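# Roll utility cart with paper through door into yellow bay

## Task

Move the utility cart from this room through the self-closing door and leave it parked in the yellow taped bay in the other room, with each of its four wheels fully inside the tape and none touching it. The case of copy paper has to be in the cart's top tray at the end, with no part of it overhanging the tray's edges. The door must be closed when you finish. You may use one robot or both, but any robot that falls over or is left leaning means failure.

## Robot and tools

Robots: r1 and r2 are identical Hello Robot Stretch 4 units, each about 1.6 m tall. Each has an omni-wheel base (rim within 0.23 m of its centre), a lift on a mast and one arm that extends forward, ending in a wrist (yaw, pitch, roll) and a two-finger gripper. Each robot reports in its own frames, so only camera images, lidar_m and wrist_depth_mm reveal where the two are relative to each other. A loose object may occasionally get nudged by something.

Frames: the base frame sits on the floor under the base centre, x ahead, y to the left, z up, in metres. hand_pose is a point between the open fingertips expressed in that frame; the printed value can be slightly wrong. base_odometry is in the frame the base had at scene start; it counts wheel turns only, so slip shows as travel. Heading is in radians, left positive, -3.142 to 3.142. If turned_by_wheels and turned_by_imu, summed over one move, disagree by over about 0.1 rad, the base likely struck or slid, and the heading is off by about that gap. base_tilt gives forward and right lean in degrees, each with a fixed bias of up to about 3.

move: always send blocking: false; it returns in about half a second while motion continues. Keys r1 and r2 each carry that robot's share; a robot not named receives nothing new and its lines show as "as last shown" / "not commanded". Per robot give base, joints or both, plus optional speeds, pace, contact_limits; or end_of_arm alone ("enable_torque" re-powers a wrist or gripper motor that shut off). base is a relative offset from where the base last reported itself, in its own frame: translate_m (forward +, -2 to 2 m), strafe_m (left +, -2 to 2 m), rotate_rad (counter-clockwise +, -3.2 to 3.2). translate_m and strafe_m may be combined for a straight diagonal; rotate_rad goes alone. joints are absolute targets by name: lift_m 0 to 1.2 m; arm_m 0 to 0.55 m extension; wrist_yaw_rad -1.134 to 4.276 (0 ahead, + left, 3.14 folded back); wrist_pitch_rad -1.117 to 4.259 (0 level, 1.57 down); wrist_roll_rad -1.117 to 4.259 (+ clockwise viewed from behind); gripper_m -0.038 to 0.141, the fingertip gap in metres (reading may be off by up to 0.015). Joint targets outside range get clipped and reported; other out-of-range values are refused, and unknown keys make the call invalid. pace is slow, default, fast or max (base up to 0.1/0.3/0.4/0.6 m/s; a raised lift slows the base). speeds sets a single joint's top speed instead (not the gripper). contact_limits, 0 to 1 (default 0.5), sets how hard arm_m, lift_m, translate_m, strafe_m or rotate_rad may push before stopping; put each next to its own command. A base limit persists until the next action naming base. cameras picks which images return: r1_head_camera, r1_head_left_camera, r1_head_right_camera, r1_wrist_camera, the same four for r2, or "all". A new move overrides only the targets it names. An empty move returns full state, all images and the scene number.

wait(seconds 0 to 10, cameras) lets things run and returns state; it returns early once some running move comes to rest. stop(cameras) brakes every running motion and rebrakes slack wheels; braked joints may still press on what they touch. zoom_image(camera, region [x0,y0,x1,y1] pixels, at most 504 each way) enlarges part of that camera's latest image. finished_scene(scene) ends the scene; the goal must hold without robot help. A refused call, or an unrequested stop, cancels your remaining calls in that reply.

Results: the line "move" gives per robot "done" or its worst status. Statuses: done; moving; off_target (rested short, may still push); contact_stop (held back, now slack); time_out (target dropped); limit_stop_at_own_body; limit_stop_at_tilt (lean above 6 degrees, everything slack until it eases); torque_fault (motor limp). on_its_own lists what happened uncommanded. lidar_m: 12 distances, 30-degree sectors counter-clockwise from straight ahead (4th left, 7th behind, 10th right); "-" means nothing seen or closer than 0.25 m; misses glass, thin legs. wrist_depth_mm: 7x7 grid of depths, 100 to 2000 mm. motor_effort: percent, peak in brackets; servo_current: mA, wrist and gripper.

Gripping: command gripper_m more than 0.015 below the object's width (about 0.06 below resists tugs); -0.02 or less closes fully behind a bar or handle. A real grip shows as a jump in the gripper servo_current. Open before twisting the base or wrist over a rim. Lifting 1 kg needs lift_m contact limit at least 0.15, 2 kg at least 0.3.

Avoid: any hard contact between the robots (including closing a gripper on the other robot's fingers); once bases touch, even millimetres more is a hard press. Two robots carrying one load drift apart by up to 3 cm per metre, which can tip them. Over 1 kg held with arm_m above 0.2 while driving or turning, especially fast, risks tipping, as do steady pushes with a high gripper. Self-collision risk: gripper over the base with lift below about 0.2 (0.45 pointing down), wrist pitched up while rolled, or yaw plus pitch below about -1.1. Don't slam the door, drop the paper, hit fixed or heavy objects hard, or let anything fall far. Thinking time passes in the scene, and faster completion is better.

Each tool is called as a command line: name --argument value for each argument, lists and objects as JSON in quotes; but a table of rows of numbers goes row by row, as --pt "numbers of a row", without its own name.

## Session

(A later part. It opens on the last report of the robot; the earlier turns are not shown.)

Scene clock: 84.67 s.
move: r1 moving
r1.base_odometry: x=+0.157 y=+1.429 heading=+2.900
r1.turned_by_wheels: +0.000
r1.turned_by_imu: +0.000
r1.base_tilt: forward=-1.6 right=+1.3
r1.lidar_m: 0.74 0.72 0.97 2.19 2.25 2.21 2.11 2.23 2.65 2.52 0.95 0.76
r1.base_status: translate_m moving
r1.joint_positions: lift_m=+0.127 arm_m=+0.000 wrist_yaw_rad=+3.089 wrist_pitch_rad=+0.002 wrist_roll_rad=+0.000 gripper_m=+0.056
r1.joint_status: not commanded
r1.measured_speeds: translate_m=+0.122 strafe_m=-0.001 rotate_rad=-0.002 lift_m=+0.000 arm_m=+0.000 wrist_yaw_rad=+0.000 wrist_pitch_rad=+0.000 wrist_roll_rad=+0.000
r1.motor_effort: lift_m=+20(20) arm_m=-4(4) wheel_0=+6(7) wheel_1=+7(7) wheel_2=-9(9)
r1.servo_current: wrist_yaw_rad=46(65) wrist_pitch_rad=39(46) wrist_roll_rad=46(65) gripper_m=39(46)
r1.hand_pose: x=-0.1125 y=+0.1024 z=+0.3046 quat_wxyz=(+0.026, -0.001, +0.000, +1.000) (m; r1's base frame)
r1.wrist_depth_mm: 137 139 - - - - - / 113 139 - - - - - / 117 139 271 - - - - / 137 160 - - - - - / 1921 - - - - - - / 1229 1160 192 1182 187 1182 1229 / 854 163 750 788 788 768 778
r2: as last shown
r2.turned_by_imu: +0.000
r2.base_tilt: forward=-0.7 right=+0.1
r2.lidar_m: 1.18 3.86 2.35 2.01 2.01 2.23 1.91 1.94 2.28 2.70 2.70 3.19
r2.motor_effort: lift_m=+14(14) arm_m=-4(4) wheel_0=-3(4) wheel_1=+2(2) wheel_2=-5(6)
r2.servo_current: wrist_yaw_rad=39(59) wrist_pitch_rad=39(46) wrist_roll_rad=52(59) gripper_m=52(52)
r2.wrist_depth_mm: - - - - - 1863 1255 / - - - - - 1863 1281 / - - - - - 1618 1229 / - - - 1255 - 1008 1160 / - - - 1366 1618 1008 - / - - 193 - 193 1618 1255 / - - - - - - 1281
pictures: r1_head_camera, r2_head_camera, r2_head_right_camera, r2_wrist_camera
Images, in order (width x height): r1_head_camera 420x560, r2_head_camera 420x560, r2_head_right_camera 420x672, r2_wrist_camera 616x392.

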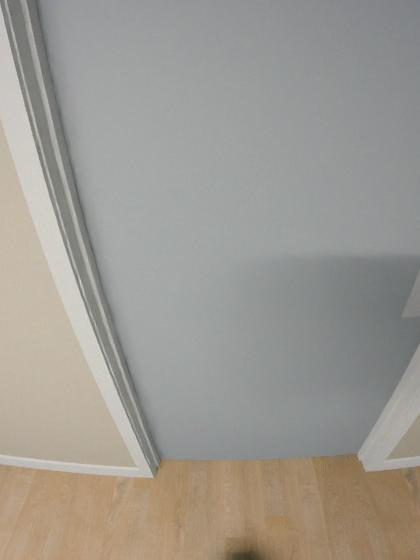

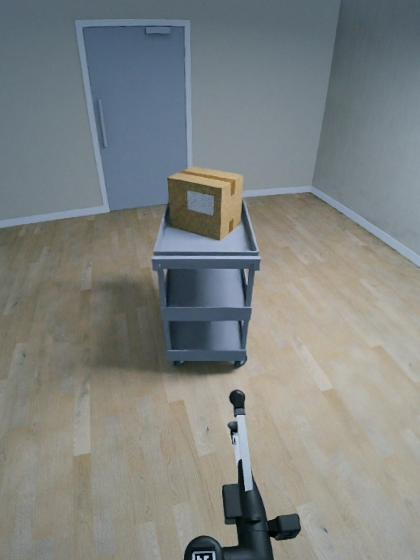

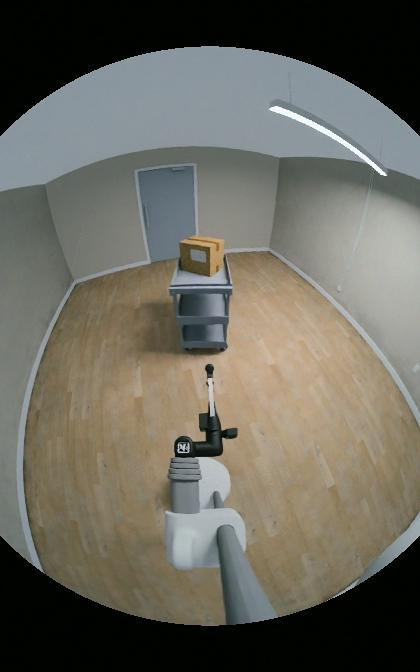

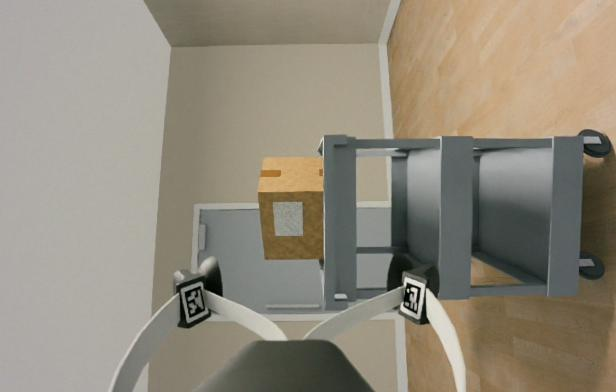

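move --blocking false --r2 '{"base":{"translate_m":0.25,"strafe_m":0.09},"joints":{"lift_m":0.74,"gripper_m":0.13}}'

wait --seconds 3

wait --seconds 1.5 --cameras '["r1_head_camera","r2_head_camera","r2_wrist_camera"]'

zoom_image --camera "r2_head_camera" --region '[130, 140, 290, 420]'

Scene clock: 104.73 s.
earlier move: r1 done
move: r2 moving
r1.base_odometry: x=-0.317 y=+1.546 heading=+2.900
r1.turned_by_wheels: +0.000
r1.turned_by_imu: +0.000
r1.base_tilt: forward=-1.6 right=+1.3
r1.lidar_m: 0.25 0.26 0.37 0.76 2.27 2.71 2.61 2.75 2.62 0.70 0.40 0.26
r1.base_status: done
r1.joint_positions: lift_m=+0.127 arm_m=+0.000 wrist_yaw_rad=+3.089 wrist_pitch_rad=+0.002 wrist_roll_rad=+0.000 gripper_m=+0.056
r1.joint_status: not commanded
r1.measured_speeds: all 0
r1.motor_effort: lift_m=+20(20) arm_m=-4(4) wheel_0=+1(2) wheel_1=+2(2) wheel_2=+1(1)
r1.servo_current: wrist_yaw_rad=46(59) wrist_pitch_rad=46(52) wrist_roll_rad=52(59) gripper_m=39(46)
r1.hand_pose: x=-0.1125 y=+0.1024 z=+0.3046 quat_wxyz=(+0.026, -0.001, +0.000, +1.000) (m; r1's base frame)
r1.wrist_depth_mm: 136 139 - - - - - / 113 139 - - - - - / 118 140 273 - - - - / 137 162 - - - - - / 1983 - - - - - - / 1205 1205 192 1205 187 1281 1160 / 854 750 750 798 788 778 809
r2.base_odometry: x=+0.133 y=-0.736 heading=-2.348
r2.turned_by_wheels: +0.000
r2.turned_by_imu: +0.001
r2.base_tilt: forward=-0.7 right=+0.1
r2.lidar_m: 1.14 3.74 2.34 2.01 2.01 2.26 1.97 1.95 2.32 2.71 2.71 3.20
r2.base_status: translate_m moving; strafe_m moving
r2.joint_positions: lift_m=+0.740 arm_m=+0.000 wrist_yaw_rad=+0.003 wrist_pitch_rad=+0.002 wrist_roll_rad=+1.568 gripper_m=+0.115
r2.joint_status: gripper_m moving; the others done
r2.measured_speeds: translate_m=+0.121 strafe_m=+0.044 rotate_rad=+0.000 lift_m=+0.000 arm_m=+0.000 wrist_yaw_rad=+0.000 wrist_pitch_rad=+0.000 wrist_roll_rad=+0.000
r2.motor_effort: lift_m=+14(14) arm_m=-4(4) wheel_0=+8(8) wheel_1=+9(10) wheel_2=-13(13)
r2.servo_current: wrist_yaw_rad=39(52) wrist_pitch_rad=39(46) wrist_roll_rad=46(52) gripper_m=85(85)
r2.hand_pose: x=+0.4595 y=-0.0866 z=+0.9181 quat_wxyz=(+0.708, +0.706, +0.001, +0.000) (m; r2's base frame)
r2.wrist_depth_mm: - - - - - 1756 1229 / - - - - - 1808 1281 / - - - - - 1576 1255 / - - - 1182 - 976 - / - - - 1281 - 1008 - / - - 200 - 191 1537 1205 / - - - - - 1863 1281
pictures: none

Scene clock: 106.53 s.
earlier move: r2 done
r1.base_odometry: x=-0.317 y=+1.546 heading=+2.900
r1.turned_by_wheels: +0.000
r1.turned_by_imu: +0.000
r1.base_tilt: forward=-1.6 right=+1.3
r1.lidar_m: 0.25 0.26 0.37 0.71 2.30 2.73 2.60 2.73 2.61 0.70 0.40 0.27
r1.base_status: done
r1.joint_positions: lift_m=+0.127 arm_m=+0.000 wrist_yaw_rad=+3.089 wrist_pitch_rad=+0.002 wrist_roll_rad=+0.000 gripper_m=+0.056
r1.joint_status: not commanded
r1.measured_speeds: all 0
r1.motor_effort: lift_m=+20(20) arm_m=-4(4) wheel_0=+2(3) wheel_1=+2(2) wheel_2=+1(1)
r1.servo_current: wrist_yaw_rad=39(65) wrist_pitch_rad=39(52) wrist_roll_rad=39(65) gripper_m=33(46)
r1.hand_pose: x=-0.1125 y=+0.1024 z=+0.3046 quat_wxyz=(+0.026, -0.001, +0.000, +1.000) (m; r1's base frame)
r1.wrist_depth_mm: 136 138 - - - - - / 113 139 - - - - - / 118 140 272 - - - - / 137 162 - - - - - / 1983 - - - - - - / 1182 1205 192 1205 187 1281 1138 / 831 750 759 798 778 778 820
r2.base_odometry: x=+0.036 y=-0.947 heading=-2.348
r2.turned_by_wheels: +0.000
r2.turned_by_imu: +0.001
r2.base_tilt: forward=-0.7 right=+0.0
r2.lidar_m: 0.93 3.60 2.30 1.98 1.98 2.38 2.19 2.19 2.54 2.73 2.72 0.97
r2.base_status: done
r2.joint_positions: lift_m=+0.740 arm_m=+0.000 wrist_yaw_rad=+0.003 wrist_pitch_rad=+0.002 wrist_roll_rad=+1.568 gripper_m=+0.130
r2.joint_status: all done
r2.measured_speeds: all 0
r2.motor_effort: lift_m=+14(15) arm_m=-4(4) wheel_0=+4(9) wheel_1=+2(11) wheel_2=-2(13)
r2.servo_current: wrist_yaw_rad=39(59) wrist_pitch_rad=33(46) wrist_roll_rad=46(65) gripper_m=46(85)
r2.hand_pose: x=+0.4595 y=-0.0866 z=+0.9181 quat_wxyz=(+0.708, +0.706, +0.001, +0.000) (m; r2's base frame)
r2.wrist_depth_mm: - - - - - 1808 1255 / - - - - - 1499 1255 / - - - 976 1255 750 - / - - - 1025 1281 759 - / - - - - 1182 759 - / - - 218 - 213 1537 1308 / - - - - - - 1281
wait: 1.80 of 3 s (r2 has come to rest)
pictures: none

Scene clock: 108.03 s.
r1.base_odometry: x=-0.317 y=+1.546 heading=+2.900
r1.turned_by_wheels: +0.000
r1.turned_by_imu: +0.000
r1.base_tilt: forward=-1.6 right=+1.3
r1.lidar_m: 0.25 0.26 0.37 0.72 2.30 2.75 2.62 2.73 2.61 0.74 0.39 0.27
r1.base_status: done
r1.joint_positions: lift_m=+0.127 arm_m=+0.000 wrist_yaw_rad=+3.089 wrist_pitch_rad=+0.002 wrist_roll_rad=+0.000 gripper_m=+0.056
r1.joint_status: not commanded
r1.measured_speeds: all 0
r1.motor_effort: lift_m=+20(20) arm_m=-4(4) wheel_0=+2(3) wheel_1=+2(2) wheel_2=+1(1)
r1.servo_current: wrist_yaw_rad=52(65) wrist_pitch_rad=46(52) wrist_roll_rad=39(65) gripper_m=39(46)
r1.hand_pose: x=-0.1125 y=+0.1024 z=+0.3046 quat_wxyz=(+0.026, -0.001, +0.000, +1.000) (m; r1's base frame)
r1.wrist_depth_mm: 136 138 - - - - - / 113 139 - - - - - / 118 140 273 - - - - / 137 162 - - - - - / 1921 - - - - - - / 1160 1182 192 1182 187 1281 1138 / 842 759 750 798 788 778 820
r2.base_odometry: x=+0.036 y=-0.947 heading=-2.348
r2.turned_by_wheels: +0.000
r2.turned_by_imu: +0.000
r2.base_tilt: forward=-0.7 right=+0.1
r2.lidar_m: 0.91 3.61 2.32 1.98 1.96 2.32 2.20 2.20 2.58 2.76 2.76 0.97
r2.base_status: done
r2.joint_positions: lift_m=+0.740 arm_m=+0.000 wrist_yaw_rad=+0.003 wrist_pitch_rad=+0.002 wrist_roll_rad=+1.568 gripper_m=+0.130
r2.joint_status: all done
r2.measured_speeds: all 0
r2.motor_effort: lift_m=+14(15) arm_m=-4(4) wheel_0=+4(9) wheel_1=+2(11) wheel_2=-2(13)
r2.servo_current: wrist_yaw_rad=52(59) wrist_pitch_rad=39(46) wrist_roll_rad=52(65) gripper_m=46(85)
r2.hand_pose: x=+0.4595 y=-0.0866 z=+0.9181 quat_wxyz=(+0.708, +0.706, +0.001, +0.000) (m; r2's base frame)
r2.wrist_depth_mm: - - - - - 1808 1255 / - - - - - 1499 1281 / - - - 1008 1255 759 - / - - - 1042 1229 759 - / - - - - 1182 778 - / - - 218 - 213 1537 1281 / - - - - - - 1281
wait: 1.50 s; at rest by 0.27 s
pictures: r1_head_camera, r2_head_camera, r2_wrist_camera
Images, in order (width x height): r1_head_camera 420x560, r2_head_camera 420x560, r2_wrist_camera 616x392.

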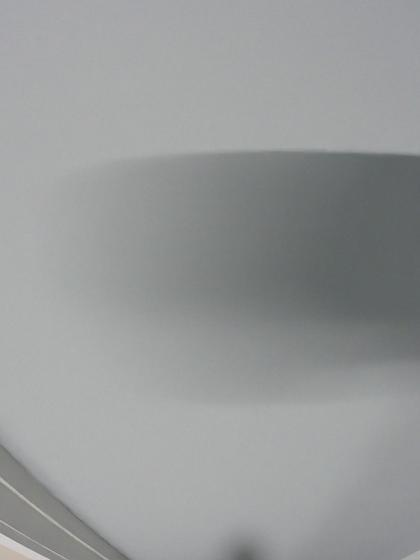

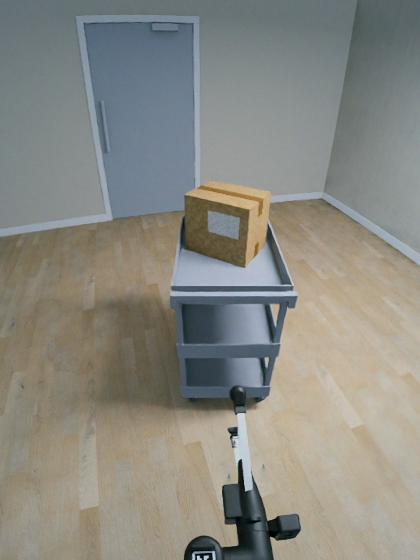

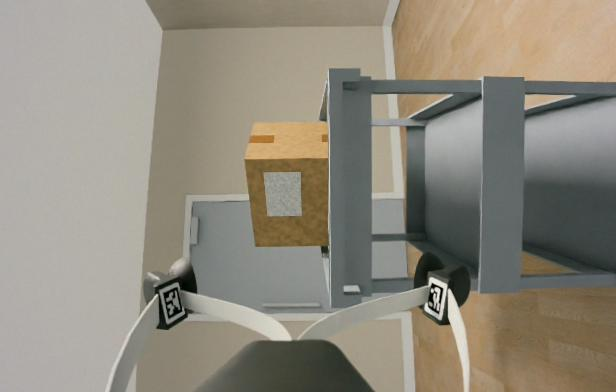

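Scaled by 1.800 from the camera's 420x560 image, which has a finer 1200x1600 frame.

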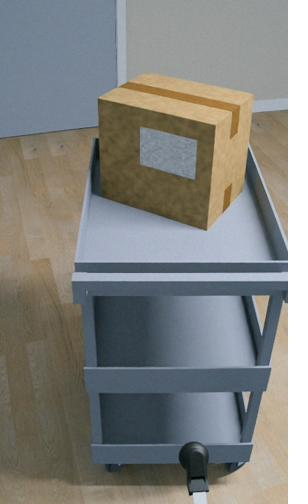

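move --blocking false --r1 '{"base":{"translate_m":0.65},"contact_limits":{"translate_m":0.8}}' --r2 '{"joints":{"lift_m":0.645,"arm_m":0.25,"gripper_m":0.13}}'

wait --seconds 2

wait --seconds 2 --cameras '["r1_head_camera","r1_head_left_camera","r2_head_camera","r2_wrist_camera"]'

Scene clock: 123.37 s.
move: r1 moving; r2 moving
r1.base_odometry: x=-0.348 y=+1.554 heading=+2.900
r1.turned_by_wheels: +0.000
r1.turned_by_imu: +0.000
r1.base_tilt: forward=-1.6 right=+1.3
r1.lidar_m: 0.25 0.25 0.32 0.62 2.29 2.73 2.63 2.78 2.62 0.68 0.33 0.25
r1.base_status: translate_m moving
r1.joint_positions: lift_m=+0.127 arm_m=+0.000 wrist_yaw_rad=+3.089 wrist_pitch_rad=+0.002 wrist_roll_rad=+0.000 gripper_m=+0.056
r1.joint_status: not commanded
r1.measured_speeds: translate_m=+0.121 strafe_m=-0.001 rotate_rad=+0.001 lift_m=+0.000 arm_m=+0.000 wrist_yaw_rad=+0.000 wrist_pitch_rad=+0.000 wrist_roll_rad=+0.000
r1.motor_effort: lift_m=+20(20) arm_m=-4(4) wheel_0=+5(7) wheel_1=+9(9) wheel_2=-10(10)
r1.servo_current: wrist_yaw_rad=39(65) wrist_pitch_rad=46(46) wrist_roll_rad=39(72) gripper_m=46(46)
r1.contact_limits: translate_m 0.8
r1.hand_pose: x=-0.1125 y=+0.1024 z=+0.3046 quat_wxyz=(+0.026, -0.001, +0.000, +1.000) (m; r1's base frame)
r1.wrist_depth_mm: 136 139 - - - - - / 113 139 - - - - - / 117 139 272 - - - - / 137 162 - - - - - / 1921 - - - - - - / 1160 1182 192 1205 187 1281 1138 / 842 750 759 809 788 778 831
r2.base_odometry: x=+0.036 y=-0.947 heading=-2.348
r2.turned_by_wheels: +0.000
r2.turned_by_imu: +0.000
r2.base_tilt: forward=-0.7 right=+0.1
r2.lidar_m: 0.91 3.58 2.28 1.97 1.99 2.38 2.19 2.18 2.59 2.74 2.74 0.96
r2.base_status: not commanded
r2.joint_positions: lift_m=+0.702 arm_m=+0.051 wrist_yaw_rad=+0.003 wrist_pitch_rad=+0.002 wrist_roll_rad=+1.568 gripper_m=+0.130
r2.joint_status: lift_m moving; arm_m moving; the others done
r2.measured_speeds: translate_m=+0.000 strafe_m=+0.000 rotate_rad=+0.000 lift_m=-0.146 arm_m=+0.195 wrist_yaw_rad=+0.000 wrist_pitch_rad=+0.000 wrist_roll_rad=+0.001
r2.motor_effort: lift_m=+12(15) arm_m=+9(12) wheel_0=+4(4) wheel_1=+2(2) wheel_2=-2(2)
r2.servo_current: wrist_yaw_rad=46(52) wrist_pitch_rad=46(46) wrist_roll_rad=46(52) gripper_m=52(52)
r2.hand_pose: x=+0.5100 y=-0.0866 z=+0.8802 quat_wxyz=(+0.708, +0.706, +0.001, +0.000) (m; r2's base frame)
r2.wrist_depth_mm: - - - - - 1756 1205 / - - - - - 1499 1229 / - - - 960 - 707 - / - - - 960 - 707 - / - - - 1078 - 723 - / - - 218 723 195 723 1205 / - - - - - 1921 1229
pictures: none

Scene clock: 124.73 s.
earlier move: r1 contact_stop; r2 done
r1.base_odometry: x=-0.443 y=+1.561 heading=+2.882
r1.turned_by_wheels: -0.019
r1.turned_by_imu: +0.032
r1.base_tilt: forward=-1.6 right=+1.3
r1.lidar_m: - 0.25 0.29 0.50 2.26 2.77 2.68 2.84 2.66 0.69 0.28 0.25
r1.base_status: translate_m contact_stop
r1.joint_positions: lift_m=+0.127 arm_m=+0.000 wrist_yaw_rad=+3.089 wrist_pitch_rad=+0.002 wrist_roll_rad=+0.000 gripper_m=+0.056
r1.joint_status: not commanded
r1.measured_speeds: translate_m=-0.015 strafe_m=-0.004 rotate_rad=-0.023 lift_m=+0.000 arm_m=+0.000 wrist_yaw_rad=+0.000 wrist_pitch_rad=+0.000 wrist_roll_rad=+0.000
r1.on_its_own: the wheels are slack since a contact_stop
r1.motor_effort: lift_m=+20(20) arm_m=-1(4) wheel_0=+1(25) wheel_1=+1(31) wheel_2=+0(34)
r1.servo_current: wrist_yaw_rad=46(65) wrist_pitch_rad=39(52) wrist_roll_rad=52(78) gripper_m=46(46)
r1.contact_limits: translate_m 0.8
r1.hand_pose: x=-0.1125 y=+0.1024 z=+0.3046 quat_wxyz=(+0.026, -0.001, +0.000, +1.000) (m; r1's base frame)
r1.wrist_depth_mm: 137 139 - - - - - / 114 139 - - - - - / 118 140 279 - - - - / 137 162 - - - - - / - - - - - - - / 1205 1229 191 1205 187 1138 1098 / 854 750 750 809 798 778 809
r2.base_odometry: x=+0.036 y=-0.947 heading=-2.348
r2.turned_by_wheels: +0.000
r2.turned_by_imu: +0.000
r2.base_tilt: forward=-0.7 right=+0.0
r2.lidar_m: 0.93 3.59 2.30 1.96 1.99 2.37 2.19 2.20 2.57 2.75 2.73 0.96
r2.base_status: not commanded
r2.joint_positions: lift_m=+0.645 arm_m=+0.250 wrist_yaw_rad=+0.003 wrist_pitch_rad=+0.002 wrist_roll_rad=+1.568 gripper_m=+0.130
r2.joint_status: all done
r2.measured_speeds: all 0
r2.motor_effort: lift_m=+14(17) arm_m=+7(12) wheel_0=+4(5) wheel_1=+2(3) wheel_2=-2(2)
r2.servo_current: wrist_yaw_rad=33(59) wrist_pitch_rad=33(46) wrist_roll_rad=33(59) gripper_m=46(59)
r2.hand_pose: x=+0.7093 y=-0.0867 z=+0.8231 quat_wxyz=(+0.708, +0.706, +0.001, +0.000) (m; r2's base frame)
r2.wrist_depth_mm: - - - 492 - 1308 1008 / - - - 504 - 508 500 / - - 759 508 - 508 504 / - - 788 512 - 512 512 / - - 878 512 - 517 512 / - - 217 521 535 521 530 / - - - - - 1808 1078
wait: 1.37 of 2 s (r2 has come to rest)
pictures: none

not run: a stop that you did not command came earlier in this reply.

wait --seconds 0 --cameras '["r1_head_camera","r1_head_left_camera","r1_head_right_camera","r2_head_camera","r2_wrist_camera"]'

Scene clock: 127.37 s.
earlier move: r1 contact_stop
r1.base_odometry: x=-0.433 y=+1.560 heading=+2.862
r1.turned_by_wheels: -0.019
r1.turned_by_imu: -0.020
r1.base_tilt: forward=-1.6 right=+1.3
r1.lidar_m: - 0.25 0.28 0.50 2.26 2.75 2.67 2.79 2.65 0.69 0.28 0.25
r1.base_status: translate_m contact_stop (by the wheels' count: +0.115 of +0.650)
r1.joint_positions: lift_m=+0.127 arm_m=+0.000 wrist_yaw_rad=+3.089 wrist_pitch_rad=+0.002 wrist_roll_rad=+0.000 gripper_m=+0.056
r1.joint_status: not commanded
r1.measured_speeds: all 0
r1.on_its_own: the wheels are slack since a contact_stop
r1.motor_effort: lift_m=+20(20) arm_m=+4(4) wheel_0=+0(25) wheel_1=+0(31) wheel_2=+0(34)
r1.servo_current: wrist_yaw_rad=39(65) wrist_pitch_rad=46(52) wrist_roll_rad=39(78) gripper_m=39(52)
r1.contact_limits: translate_m 0.8
r1.hand_pose: x=-0.1125 y=+0.1024 z=+0.3046 quat_wxyz=(+0.026, -0.001, +0.000, +1.000) (m; r1's base frame)
r1.wrist_depth_mm: 136 138 - - - - - / 114 139 - - - - - / 118 140 279 - - - - / 137 161 - - - - - / - - - - - - - / 1182 1182 194 1182 187 1160 1098 / 854 759 759 788 788 759 809
r2.base_odometry: x=+0.036 y=-0.947 heading=-2.348
r2.turned_by_wheels: +0.000
r2.turned_by_imu: +0.000
r2.base_tilt: forward=-0.7 right=+0.1
r2.lidar_m: 0.93 3.62 2.31 1.96 1.99 2.37 2.21 2.20 2.57 2.75 2.73 0.96
r2.base_status: not commanded
r2.joint_positions: lift_m=+0.645 arm_m=+0.250 wrist_yaw_rad=+0.003 wrist_pitch_rad=+0.002 wrist_roll_rad=+1.568 gripper_m=+0.130
r2.joint_status: all done
r2.measured_speeds: all 0
r2.motor_effort: lift_m=+14(17) arm_m=+7(12) wheel_0=+4(5) wheel_1=+2(3) wheel_2=-2(2)
r2.servo_current: wrist_yaw_rad=46(65) wrist_pitch_rad=39(46) wrist_roll_rad=65(65) gripper_m=52(59)
r2.hand_pose: x=+0.7093 y=-0.0867 z=+0.8231 quat_wxyz=(+0.708, +0.706, +0.001, +0.000) (m; r2's base frame)
r2.wrist_depth_mm: - - - 488 - 1281 991 / - - - 496 - 508 504 / - - 759 504 - 508 504 / - - 788 517 - 517 512 / - - 878 517 - 517 517 / - - 217 521 535 521 535 / - - - - - 1756 1098
pictures: r1_head_camera, r1_head_left_camera, r1_head_right_camera, r2_head_camera, r2_wrist_camera
Images, in order (width x height): r1_head_camera 420x560, r1_head_left_camera 420x672, r1_head_right_camera 420x672, r2_head_camera 420x560, r2_wrist_camera 616x392.

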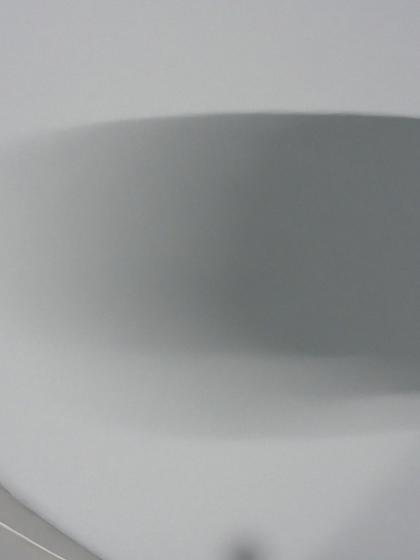

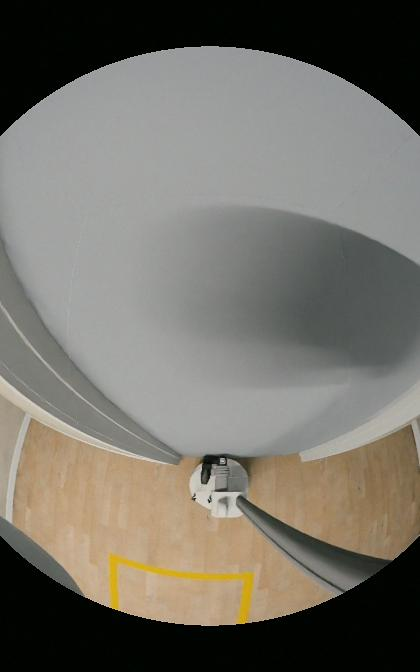

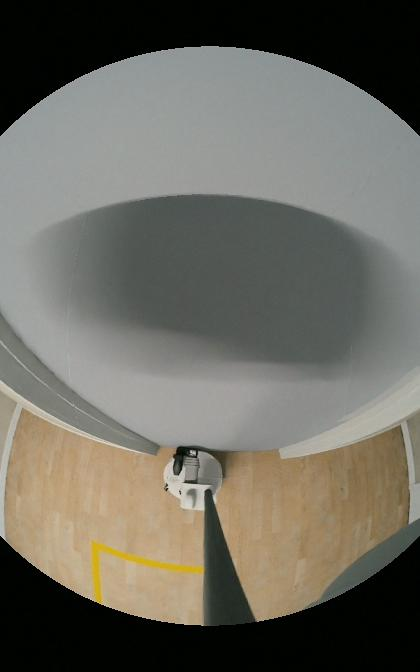

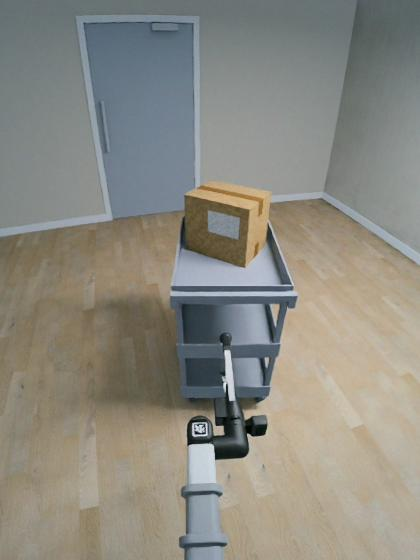

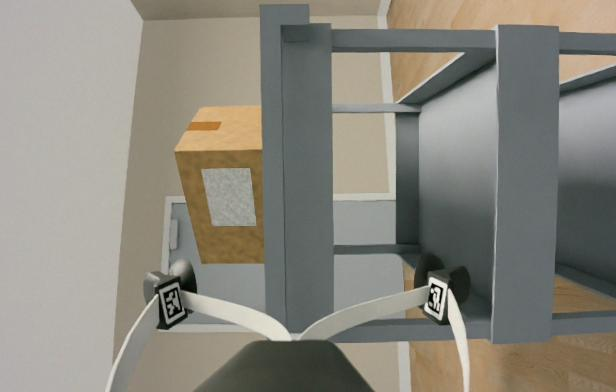

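zoom_image --camera "r2_wrist_camera" --region '[200, 0, 420, 350]'

move --blocking false --r1 '{"base":{"translate_m":-0.04,"strafe_m":-0.12}}'

wait --seconds 2

move --blocking false --r1 '{"base":{"translate_m":0.75},"contact_limits":{"translate_m":1.0}}'

wait --seconds 1.5 --cameras '["r1_head_left_camera","r2_head_camera"]'

Scaled by 1.440.

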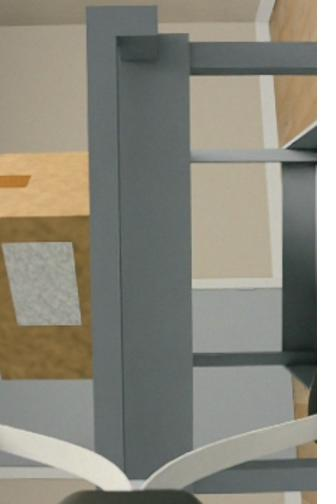

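Scene clock: 150.13 s.
move: r1 moving
r1.base_odometry: x=-0.415 y=+1.586 heading=+2.862
r1.turned_by_wheels: +0.000
r1.turned_by_imu: +0.000
r1.base_tilt: forward=-1.6 right=+1.3
r1.lidar_m: - 0.25 0.31 0.57 2.30 2.75 2.65 2.80 2.61 0.66 0.30 0.25
r1.base_status: translate_m moving; strafe_m moving
r1.joint_positions: lift_m=+0.127 arm_m=+0.000 wrist_yaw_rad=+3.089 wrist_pitch_rad=+0.002 wrist_roll_rad=+0.000 gripper_m=+0.056
r1.joint_status: not commanded
r1.measured_speeds: translate_m=-0.038 strafe_m=-0.118 rotate_rad=+0.000 lift_m=+0.000 arm_m=+0.000 wrist_yaw_rad=+0.000 wrist_pitch_rad=+0.000 wrist_roll_rad=+0.000
r1.motor_effort: lift_m=+20(20) arm_m=+4(4) wheel_0=+9(9) wheel_1=-8(9) wheel_2=+3(6)
r1.servo_current: wrist_yaw_rad=65(72) wrist_pitch_rad=46(46) wrist_roll_rad=52(65) gripper_m=46(46)
r1.hand_pose: x=-0.1125 y=+0.1024 z=+0.3046 quat_wxyz=(+0.026, -0.001, +0.000, +1.000) (m; r1's base frame)
r1.wrist_depth_mm: 136 139 - - - - - / 114 139 - - - - - / 116 140 281 - - - - / 138 162 - - - - - / - - - - - - - / 1205 1229 192 1182 188 1160 1098 / 866 750 759 809 788 759 809
r2: as last shown
r2.lidar_m: 0.92 3.62 2.31 1.96 1.96 2.39 2.20 2.19 2.63 2.75 2.74 0.95
r2.motor_effort: lift_m=+14(14) arm_m=+7(7) wheel_0=+4(5) wheel_1=+2(2) wheel_2=-2(2)
r2.servo_current: wrist_yaw_rad=39(52) wrist_pitch_rad=46(46) wrist_roll_rad=52(65) gripper_m=46(59)
r2.wrist_depth_mm: - - - 484 - 1308 991 / - - - 500 - 508 504 / - - 759 500 - 508 508 / - - 788 512 - 512 512 / - - 866 517 - 521 517 / - - 218 521 530 525 530 / - - - - - 1808 1060
pictures: none

Scene clock: 151.33 s.
earlier move: r1 done
r1.base_odometry: x=-0.361 y=+1.664 heading=+2.862
r1.turned_by_wheels: +0.000
r1.turned_by_imu: +0.000
r1.base_tilt: forward=-1.6 right=+1.3
r1.lidar_m: 0.25 0.25 0.33 0.68 2.39 2.76 2.64 2.78 2.53 0.62 0.33 0.25
r1.base_status: done
r1.joint_positions: lift_m=+0.127 arm_m=+0.000 wrist_yaw_rad=+3.089 wrist_pitch_rad=+0.002 wrist_roll_rad=+0.000 gripper_m=+0.056
r1.joint_status: not commanded
r1.measured_speeds: all 0
r1.motor_effort: lift_m=+20(20) arm_m=+4(4) wheel_0=+1(10) wheel_1=+0(11) wheel_2=+3(6)
r1.servo_current: wrist_yaw_rad=46(72) wrist_pitch_rad=39(52) wrist_roll_rad=46(72) gripper_m=33(52)
r1.hand_pose: x=-0.1125 y=+0.1024 z=+0.3046 quat_wxyz=(+0.026, -0.001, +0.000, +1.000) (m; r1's base frame)
r1.wrist_depth_mm: 136 138 - - - - - / 113 139 - - - - - / 117 139 267 - - - - / 137 159 - - - - - / - - - - - - - / 1182 1229 192 1205 187 1255 1229 / 854 768 750 798 788 759 809
r2.base_odometry: x=+0.036 y=-0.947 heading=-2.348
r2.turned_by_wheels: +0.000
r2.turned_by_imu: +0.000
r2.base_tilt: forward=-0.7 right=+0.1
r2.lidar_m: 0.92 3.61 2.31 1.96 1.99 2.36 2.19 2.21 2.58 2.73 2.74 0.95
r2.base_status: not commanded
r2.joint_positions: lift_m=+0.645 arm_m=+0.250 wrist_yaw_rad=+0.003 wrist_pitch_rad=+0.002 wrist_roll_rad=+1.568 gripper_m=+0.130
r2.joint_status: not commanded
r2.measured_speeds: all 0
r2.motor_effort: lift_m=+14(14) arm_m=+7(7) wheel_0=+4(5) wheel_1=+2(3) wheel_2=-2(2)
r2.servo_current: wrist_yaw_rad=59(65) wrist_pitch_rad=39(46) wrist_roll_rad=52(65) gripper_m=52(59)
r2.hand_pose: x=+0.7093 y=-0.0867 z=+0.8231 quat_wxyz=(+0.708, +0.706, +0.001, +0.000) (m; r2's base frame)
r2.wrist_depth_mm: - - - 488 - 1336 1008 / - - - 504 - 504 504 / - - 768 504 - 508 508 / - - 778 508 - 512 512 / - - 878 508 - 517 517 / - - 219 525 525 521 530 / - - - - - 1708 1098
wait: 1.20 of 2 s (r1 has come to rest)
pictures: none

Scene clock: 151.83 s.
move: r1 moving
r1.base_odometry: x=-0.391 y=+1.673 heading=+2.863
r1.turned_by_wheels: +0.000
r1.turned_by_imu: +0.000
r1.base_tilt: forward=-1.6 right=+1.3
r1.lidar_m: - 0.25 0.29 0.51 2.38 2.76 2.66 2.78 2.54 0.58 0.30 0.25
r1.base_status: translate_m moving
r1.joint_positions: lift_m=+0.127 arm_m=+0.000 wrist_yaw_rad=+3.089 wrist_pitch_rad=+0.002 wrist_roll_rad=+0.000 gripper_m=+0.056
r1.joint_status: not commanded
r1.measured_speeds: translate_m=+0.123 strafe_m=+0.001 rotate_rad=+0.000 lift_m=+0.000 arm_m=+0.000 wrist_yaw_rad=+0.000 wrist_pitch_rad=+0.000 wrist_roll_rad=+0.000
r1.motor_effort: lift_m=+20(20) arm_m=+4(4) wheel_0=+5(8) wheel_1=+6(7) wheel_2=-8(9)
r1.servo_current: wrist_yaw_rad=52(59) wrist_pitch_rad=39(46) wrist_roll_rad=39(65) gripper_m=46(46)
r1.contact_limits: translate_m 1
r1.hand_pose: x=-0.1125 y=+0.1024 z=+0.3046 quat_wxyz=(+0.026, -0.001, +0.000, +1.000) (m; r1's base frame)
r1.wrist_depth_mm: 136 138 - - - - - / 113 139 - - - - - / 116 139 267 - - - - / 136 156 - - - - - / - - - - - - - / 1182 1205 192 1229 188 1229 1118 / 866 768 759 788 788 778 809
r2: as last shown
r2.lidar_m: 0.90 3.62 2.28 1.98 1.93 2.35 2.19 2.20 2.57 2.74 2.75 0.97
r2.motor_effort: lift_m=+14(14) arm_m=+7(7) wheel_0=+4(4) wheel_1=+2(2) wheel_2=-2(2)
r2.servo_current: wrist_yaw_rad=39(59) wrist_pitch_rad=39(46) wrist_roll_rad=46(52) gripper_m=52(52)
r2.wrist_depth_mm: - - - 488 - 1308 1008 / - - - 504 - 504 500 / - - 759 508 - 508 504 / - - 788 512 - 512 512 / - - 878 517 - 512 521 / - - 217 521 535 521 530 / - - - - - 1808 1078
pictures: none

Scene clock: 153.33 s.
earlier move: r1 contact_stop
r1.base_odometry: x=-0.515 y=+1.692 heading=+2.806
r1.turned_by_wheels: -0.056
r1.turned_by_imu: +0.072
r1.base_tilt: forward=-1.6 right=+1.3
r1.lidar_m: - 0.25 0.26 0.36 2.38 2.78 2.72 2.91 2.59 0.63 0.32 0.25
r1.base_status: translate_m contact_stop
r1.joint_positions: lift_m=+0.127 arm_m=+0.000 wrist_yaw_rad=+3.089 wrist_pitch_rad=+0.002 wrist_roll_rad=+0.000 gripper_m=+0.056
r1.joint_status: not commanded
r1.measured_speeds: translate_m=-0.015 strafe_m=-0.002 rotate_rad=-0.029 lift_m=+0.000 arm_m=+0.000 wrist_yaw_rad=+0.000 wrist_pitch_rad=+0.000 wrist_roll_rad=+0.000
r1.on_its_own: the wheels are slack since a contact_stop
r1.motor_effort: lift_m=+19(20) arm_m=+4(4) wheel_0=-1(34) wheel_1=+0(28) wheel_2=+0(35)
r1.servo_current: wrist_yaw_rad=52(65) wrist_pitch_rad=46(46) wrist_roll_rad=52(65) gripper_m=46(52)
r1.contact_limits: translate_m 1
r1.hand_pose: x=-0.1126 y=+0.1024 z=+0.3046 quat_wxyz=(+0.026, -0.001, +0.000, +1.000) (m; r1's base frame)
r1.wrist_depth_mm: 136 138 - - - - - / 108 138 - - - - - / 112 138 283 - - - - / 134 150 - - - - - / - - - - - - - / 1182 1205 193 1281 187 1160 1138 / 854 750 759 798 778 759 809
r2.base_odometry: x=+0.036 y=-0.947 heading=-2.348
r2.turned_by_wheels: +0.000
r2.turned_by_imu: +0.000
r2.base_tilt: forward=-0.7 right=+0.1
r2.lidar_m: 0.94 3.44 2.29 2.00 1.99 2.38 2.20 2.21 2.60 2.75 2.76 1.00
r2.base_status: not commanded
r2.joint_positions: lift_m=+0.645 arm_m=+0.250 wrist_yaw_rad=+0.003 wrist_pitch_rad=+0.002 wrist_roll_rad=+1.568 gripper_m=+0.130
r2.joint_status: not commanded
r2.measured_speeds: all 0
r2.motor_effort: lift_m=+14(14) arm_m=+7(8) wheel_0=+4(4) wheel_1=+2(3) wheel_2=-2(2)
r2.servo_current: wrist_yaw_rad=59(59) wrist_pitch_rad=46(46) wrist_roll_rad=46(59) gripper_m=46(59)
r2.hand_pose: x=+0.7093 y=-0.0867 z=+0.8231 quat_wxyz=(+0.708, +0.706, +0.001, +0.000) (m; r2's base frame)
r2.wrist_depth_mm: - - - 492 - 1308 1008 / - - - 504 - 504 500 / - - 759 500 - 508 512 / - - 768 512 - 512 517 / - - 878 521 - 517 517 / - - 217 517 530 521 530 / - - - - - 1808 1078
wait: 1.50 s; no rest
pictures: r1_head_left_camera, r2_head_camera
Images, in order (width x height): r1_head_left_camera 420x672, r2_head_camera 420x560.

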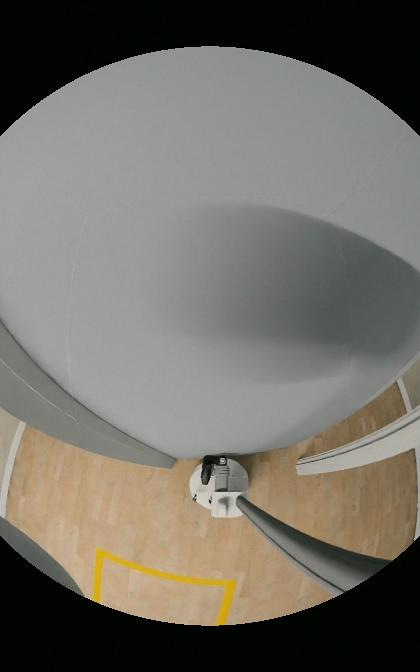

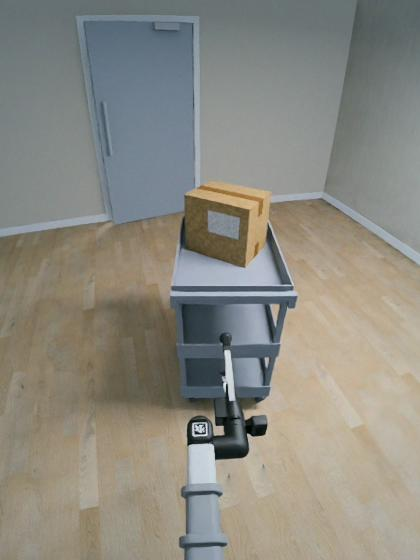

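move --blocking false --r1 '{"base":{"translate_m":0.03,"strafe_m":-0.07}}'

wait --seconds 2

move --blocking false --r1 '{"base":{"translate_m":0.7},"contact_limits":{"translate_m":1.0},"pace":"slow"}'

wait --seconds 4 --cameras '["r1_head_left_camera","r2_head_camera"]'

Scene clock: 161.07 s.
earlier move: r1 contact_stop
move: r1 contact_stop
r1.base_odometry: x=-0.449 y=+1.689 heading=+2.637
r1.turned_by_wheels: -0.169
r1.turned_by_imu: -0.163
r1.base_tilt: forward=-1.6 right=+1.3
r1.lidar_m: - 0.25 0.27 0.40 2.29 2.86 2.69 2.75 2.65 0.68 0.32 0.25
r1.base_status: earlier translate_m contact_stop (by the wheels' count: +0.091 of +0.750); translate_m contact_stop; strafe_m contact_stop
r1.joint_positions: lift_m=+0.127 arm_m=+0.000 wrist_yaw_rad=+3.089 wrist_pitch_rad=+0.002 wrist_roll_rad=+0.000 gripper_m=+0.056
r1.joint_status: not commanded
r1.measured_speeds: translate_m=-0.023 strafe_m=-0.026 rotate_rad=+0.056 lift_m=+0.000 arm_m=+0.000 wrist_yaw_rad=+0.000 wrist_pitch_rad=+0.000 wrist_roll_rad=+0.000
r1.on_its_own: the wheels are slack since a contact_stop
r1.motor_effort: lift_m=+19(19) arm_m=+4(4) wheel_0=+7(31) wheel_1=+4(9) wheel_2=-5(25)
r1.servo_current: wrist_yaw_rad=39(59) wrist_pitch_rad=46(46) wrist_roll_rad=59(59) gripper_m=46(46)
r1.hand_pose: x=-0.1126 y=+0.1024 z=+0.3046 quat_wxyz=(+0.026, -0.001, +0.000, +1.000) (m; r1's base frame)
r1.wrist_depth_mm: - 138 - - - - - / 110 138 - - - - - / 113 139 252 - - - - / 135 153 - - - - - / - - - - - - - / 1205 1229 191 1336 188 1255 1138 / 854 759 759 809 788 768 809
r2: as last shown
r2.turned_by_imu: +0.001
r2.lidar_m: 0.92 3.58 2.31 1.97 1.96 2.36 2.19 2.20 2.59 2.74 2.76 0.97
r2.motor_effort: lift_m=+14(14) arm_m=+7(7) wheel_0=+4(4) wheel_1=+2(3) wheel_2=-2(2)
r2.servo_current: wrist_yaw_rad=52(59) wrist_pitch_rad=46(46) wrist_roll_rad=39(52) gripper_m=52(52)
r2.wrist_depth_mm: - - - 488 - 1308 1008 / - - - 500 - 504 504 / - - 768 500 - 504 512 / - - 788 512 - 512 517 / - - 878 521 - 521 517 / - - 217 512 530 525 535 / - - - - - 1863 1098
pictures: none

not run: a stop that you did not command came earlier in this reply.

not run: a stop that you did not command came earlier in this reply.

not run: a stop that you did not command came earlier in this reply.

move --blocking false --r1 '{"base":{"translate_m":-0.1}}'

wait --seconds 2

move --blocking false --r1 '{"base":{"rotate_rad":0.25}}'

wait --seconds 2 --cameras '["r1_head_left_camera","r1_head_right_camera"]'

Scene clock: 169.80 s.
earlier move: r1 contact_stop
move: r1 moving
r1.base_odometry: x=-0.420 y=+1.676 heading=+2.643
r1.turned_by_wheels: +0.006
r1.turned_by_imu: +0.006
r1.base_tilt: forward=-1.6 right=+1.3
r1.lidar_m: 0.25 0.25 0.31 0.47 2.30 2.82 2.65 2.70 2.63 0.93 0.36 0.25
r1.base_status: earlier translate_m contact_stop (by the wheels' count: +0.003 of +0.030); earlier strafe_m contact_stop (by the wheels' count: -0.024 of -0.070); translate_m moving
r1.joint_positions: lift_m=+0.127 arm_m=+0.000 wrist_yaw_rad=+3.089 wrist_pitch_rad=+0.002 wrist_roll_rad=+0.000 gripper_m=+0.056
r1.joint_status: not commanded
r1.measured_speeds: translate_m=-0.123 strafe_m=-0.001 rotate_rad=+0.002 lift_m=+0.000 arm_m=+0.000 wrist_yaw_rad=+0.000 wrist_pitch_rad=+0.000 wrist_roll_rad=+0.000
r1.motor_effort: lift_m=+19(19) arm_m=+4(4) wheel_0=-8(9) wheel_1=-4(8) wheel_2=+8(9)
r1.servo_current: wrist_yaw_rad=46(59) wrist_pitch_rad=33(52) wrist_roll_rad=59(65) gripper_m=39(46)
r1.hand_pose: x=-0.1126 y=+0.1024 z=+0.3046 quat_wxyz=(+0.026, -0.001, +0.000, +1.000) (m; r1's base frame)
r1.wrist_depth_mm: - 138 - - - - - / 111 138 - - - - - / 117 139 251 - - - - / 136 151 - - - - - / - - - - - - - / 1205 1205 191 1182 187 1182 1118 / 854 759 759 809 788 778 820
r2: as last shown
r2.turned_by_imu: +0.000
r2.lidar_m: 0.91 3.60 2.31 2.00 1.97 2.37 2.19 2.17 2.61 2.76 2.75 0.95
r2.motor_effort: lift_m=+14(14) arm_m=+7(8) wheel_0=+4(5) wheel_1=+3(3) wheel_2=-2(2)
r2.servo_current: wrist_yaw_rad=65(65) wrist_pitch_rad=46(46) wrist_roll_rad=52(52) gripper_m=52(59)
r2.wrist_depth_mm: - - - 488 - 1308 1008 / - - - 500 - 500 504 / - - 759 504 - 508 508 / - - 788 512 - 512 517 / - - 878 517 - 517 521 / - - 217 521 530 521 530 / - - - - - 1808 1078
pictures: none

Scene clock: 170.87 s.
earlier move: r1 done
r1.base_odometry: x=-0.359 y=+1.643 heading=+2.643
r1.turned_by_wheels: +0.000
r1.turned_by_imu: +0.000
r1.base_tilt: forward=-1.6 right=+1.2
r1.lidar_m: 0.28 0.28 0.39 0.69 2.26 2.74 2.58 2.64 2.66 1.28 0.47 0.32
r1.base_status: done
r1.joint_positions: lift_m=+0.127 arm_m=+0.000 wrist_yaw_rad=+3.089 wrist_pitch_rad=+0.002 wrist_roll_rad=+0.000 gripper_m=+0.056
r1.joint_status: not commanded
r1.measured_speeds: all 0
r1.motor_effort: lift_m=+19(19) arm_m=+4(4) wheel_0=-1(9) wheel_1=-1(8) wheel_2=-2(10)
r1.servo_current: wrist_yaw_rad=59(72) wrist_pitch_rad=52(52) wrist_roll_rad=39(65) gripper_m=39(46)
r1.hand_pose: x=-0.1126 y=+0.1024 z=+0.3046 quat_wxyz=(+0.026, -0.001, +0.000, +1.000) (m; r1's base frame)
r1.wrist_depth_mm: 136 138 - - - - - / 110 138 - - - - - / 116 138 253 - - - - / 135 153 - - - - - / 1756 - - - - - - / 1205 1205 192 1205 187 1255 1138 / 854 759 750 153 798 768 798
r2.base_odometry: x=+0.036 y=-0.947 heading=-2.348
r2.turned_by_wheels: +0.000
r2.turned_by_imu: +0.000
r2.base_tilt: forward=-0.7 right=+0.1
r2.lidar_m: 0.93 3.61 2.32 1.99 1.97 2.37 2.19 2.18 2.61 2.75 2.76 0.99
r2.base_status: not commanded
r2.joint_positions: lift_m=+0.645 arm_m=+0.250 wrist_yaw_rad=+0.003 wrist_pitch_rad=+0.002 wrist_roll_rad=+1.568 gripper_m=+0.130
r2.joint_status: not commanded
r2.measured_speeds: all 0
r2.motor_effort: lift_m=+14(14) arm_m=+7(8) wheel_0=+4(5) wheel_1=+2(3) wheel_2=-2(2)
r2.servo_current: wrist_yaw_rad=39(65) wrist_pitch_rad=46(46) wrist_roll_rad=39(65) gripper_m=46(59)
r2.hand_pose: x=+0.7093 y=-0.0867 z=+0.8231 quat_wxyz=(+0.708, +0.706, +0.001, +0.000) (m; r2's base frame)
r2.wrist_depth_mm: - - - 488 - 1336 1008 / - - - 500 - 508 508 / - - 759 504 - 508 504 / - - 778 512 - 512 512 / - - 878 512 - 517 521 / - - 216 521 530 521 535 / - - - - - 1808 1060
wait: 1.07 of 2 s (r1 has come to rest)
pictures: none

Scene clock: 171.37 s.
move: r1 moving
r1.base_odometry: x=-0.359 y=+1.643 heading=+2.851
r1.turned_by_wheels: +0.208
r1.turned_by_imu: +0.209
r1.base_tilt: forward=-1.6 right=+1.3
r1.lidar_m: 0.29 0.30 0.41 1.78 2.44 2.60 2.56 2.80 2.53 0.66 0.38 0.30
r1.base_status: rotate_rad moving
r1.joint_positions: lift_m=+0.127 arm_m=+0.000 wrist_yaw_rad=+3.089 wrist_pitch_rad=+0.002 wrist_roll_rad=+0.000 gripper_m=+0.056
r1.joint_status: not commanded
r1.measured_speeds: translate_m=+0.001 strafe_m=+0.001 rotate_rad=+0.435 lift_m=+0.000 arm_m=+0.000 wrist_yaw_rad=+0.000 wrist_pitch_rad=+0.000 wrist_roll_rad=+0.000
r1.motor_effort: lift_m=+19(19) arm_m=+4(4) wheel_0=-1(8) wheel_1=-3(7) wheel_2=-1(7)
r1.servo_current: wrist_yaw_rad=46(59) wrist_pitch_rad=39(52) wrist_roll_rad=39(52) gripper_m=46(46)
r1.hand_pose: x=-0.1126 y=+0.1024 z=+0.3046 quat_wxyz=(+0.026, -0.001, +0.000, +1.000) (m; r1's base frame)
r1.wrist_depth_mm: 136 138 - - - - - / 110 138 - - - - - / 116 139 254 - - - - / 136 153 - - - - - / 1708 - - - - - - / 1182 1229 193 1182 188 1160 1118 / 854 759 759 143 741 732 759
r2: as last shown
r2.lidar_m: 0.94 3.60 2.30 1.99 1.97 2.39 2.20 2.20 2.60 2.73 2.75 0.95
r2.motor_effort: lift_m=+14(14) arm_m=+7(7) wheel_0=+4(4) wheel_1=+2(3) wheel_2=-2(2)
r2.servo_current: wrist_yaw_rad=46(52) wrist_pitch_rad=39(46) wrist_roll_rad=52(52) gripper_m=52(59)
r2.wrist_depth_mm: - - - 488 - 1308 1008 / - - - 496 - 504 508 / - - 750 508 - 512 504 / - - 788 512 - 517 512 / - - 891 517 - 512 517 / - - 218 521 535 517 530 / - - - - - 1808 1078
pictures: none

Scene clock: 171.87 s.
earlier move: r1 done
r1.base_odometry: x=-0.359 y=+1.643 heading=+2.893
r1.turned_by_wheels: +0.042
r1.turned_by_imu: +0.042
r1.base_tilt: forward=-1.6 right=+1.2
r1.lidar_m: 0.30 0.32 0.42 2.23 2.47 2.58 2.57 2.87 2.53 0.65 0.38 0.28
r1.base_status: done
r1.joint_positions: lift_m=+0.127 arm_m=+0.000 wrist_yaw_rad=+3.089 wrist_pitch_rad=+0.002 wrist_roll_rad=+0.000 gripper_m=+0.056
r1.joint_status: not commanded
r1.measured_speeds: all 0
r1.motor_effort: lift_m=+19(19) arm_m=+4(4) wheel_0=-2(8) wheel_1=-1(7) wheel_2=+0(7)
r1.servo_current: wrist_yaw_rad=65(65) wrist_pitch_rad=39(52) wrist_roll_rad=46(65) gripper_m=46(46)
r1.hand_pose: x=-0.1126 y=+0.1024 z=+0.3046 quat_wxyz=(+0.026, -0.001, +0.000, +1.000) (m; r1's base frame)
r1.wrist_depth_mm: 136 138 - - - - - / 110 138 - - - - - / 116 139 256 - - - - / 136 153 - - - - - / 1756 - - - - - - / 1205 1205 193 1205 187 1160 1118 / 842 759 759 143 741 732 768
r2.base_odometry: x=+0.036 y=-0.947 heading=-2.348
r2.turned_by_wheels: +0.000
r2.turned_by_imu: +0.000
r2.base_tilt: forward=-0.7 right=+0.1
r2.lidar_m: 0.93 3.61 2.30 1.98 1.96 2.38 2.19 2.20 2.62 2.73 2.73 0.95
r2.base_status: not commanded
r2.joint_positions: lift_m=+0.645 arm_m=+0.250 wrist_yaw_rad=+0.003 wrist_pitch_rad=+0.002 wrist_roll_rad=+1.568 gripper_m=+0.130
r2.joint_status: not commanded
r2.measured_speeds: all 0
r2.motor_effort: lift_m=+14(14) arm_m=+7(8) wheel_0=+4(4) wheel_1=+2(3) wheel_2=-2(2)
r2.servo_current: wrist_yaw_rad=39(52) wrist_pitch_rad=39(46) wrist_roll_rad=59(59) gripper_m=46(59)
r2.hand_pose: x=+0.7093 y=-0.0867 z=+0.8231 quat_wxyz=(+0.708, +0.706, +0.001, +0.000) (m; r2's base frame)
r2.wrist_depth_mm: - - - 484 - 1308 1008 / - - - 500 - 504 504 / - - 759 504 - 508 508 / - - 788 512 - 508 512 / - - 878 517 - 517 517 / - - 217 521 535 521 535 / - - - - - 1808 1098
wait: 0.50 of 2 s (r1 has come to rest)
pictures: r1_head_left_camera, r1_head_right_camera
Images, in order (width x height): r1_head_left_camera 420x672, r1_head_right_camera 420x672.

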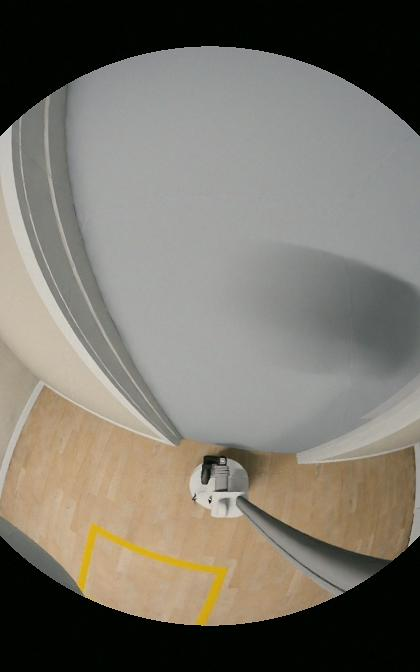

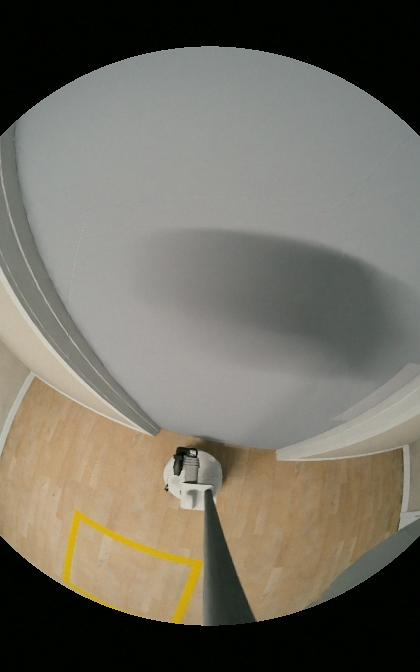

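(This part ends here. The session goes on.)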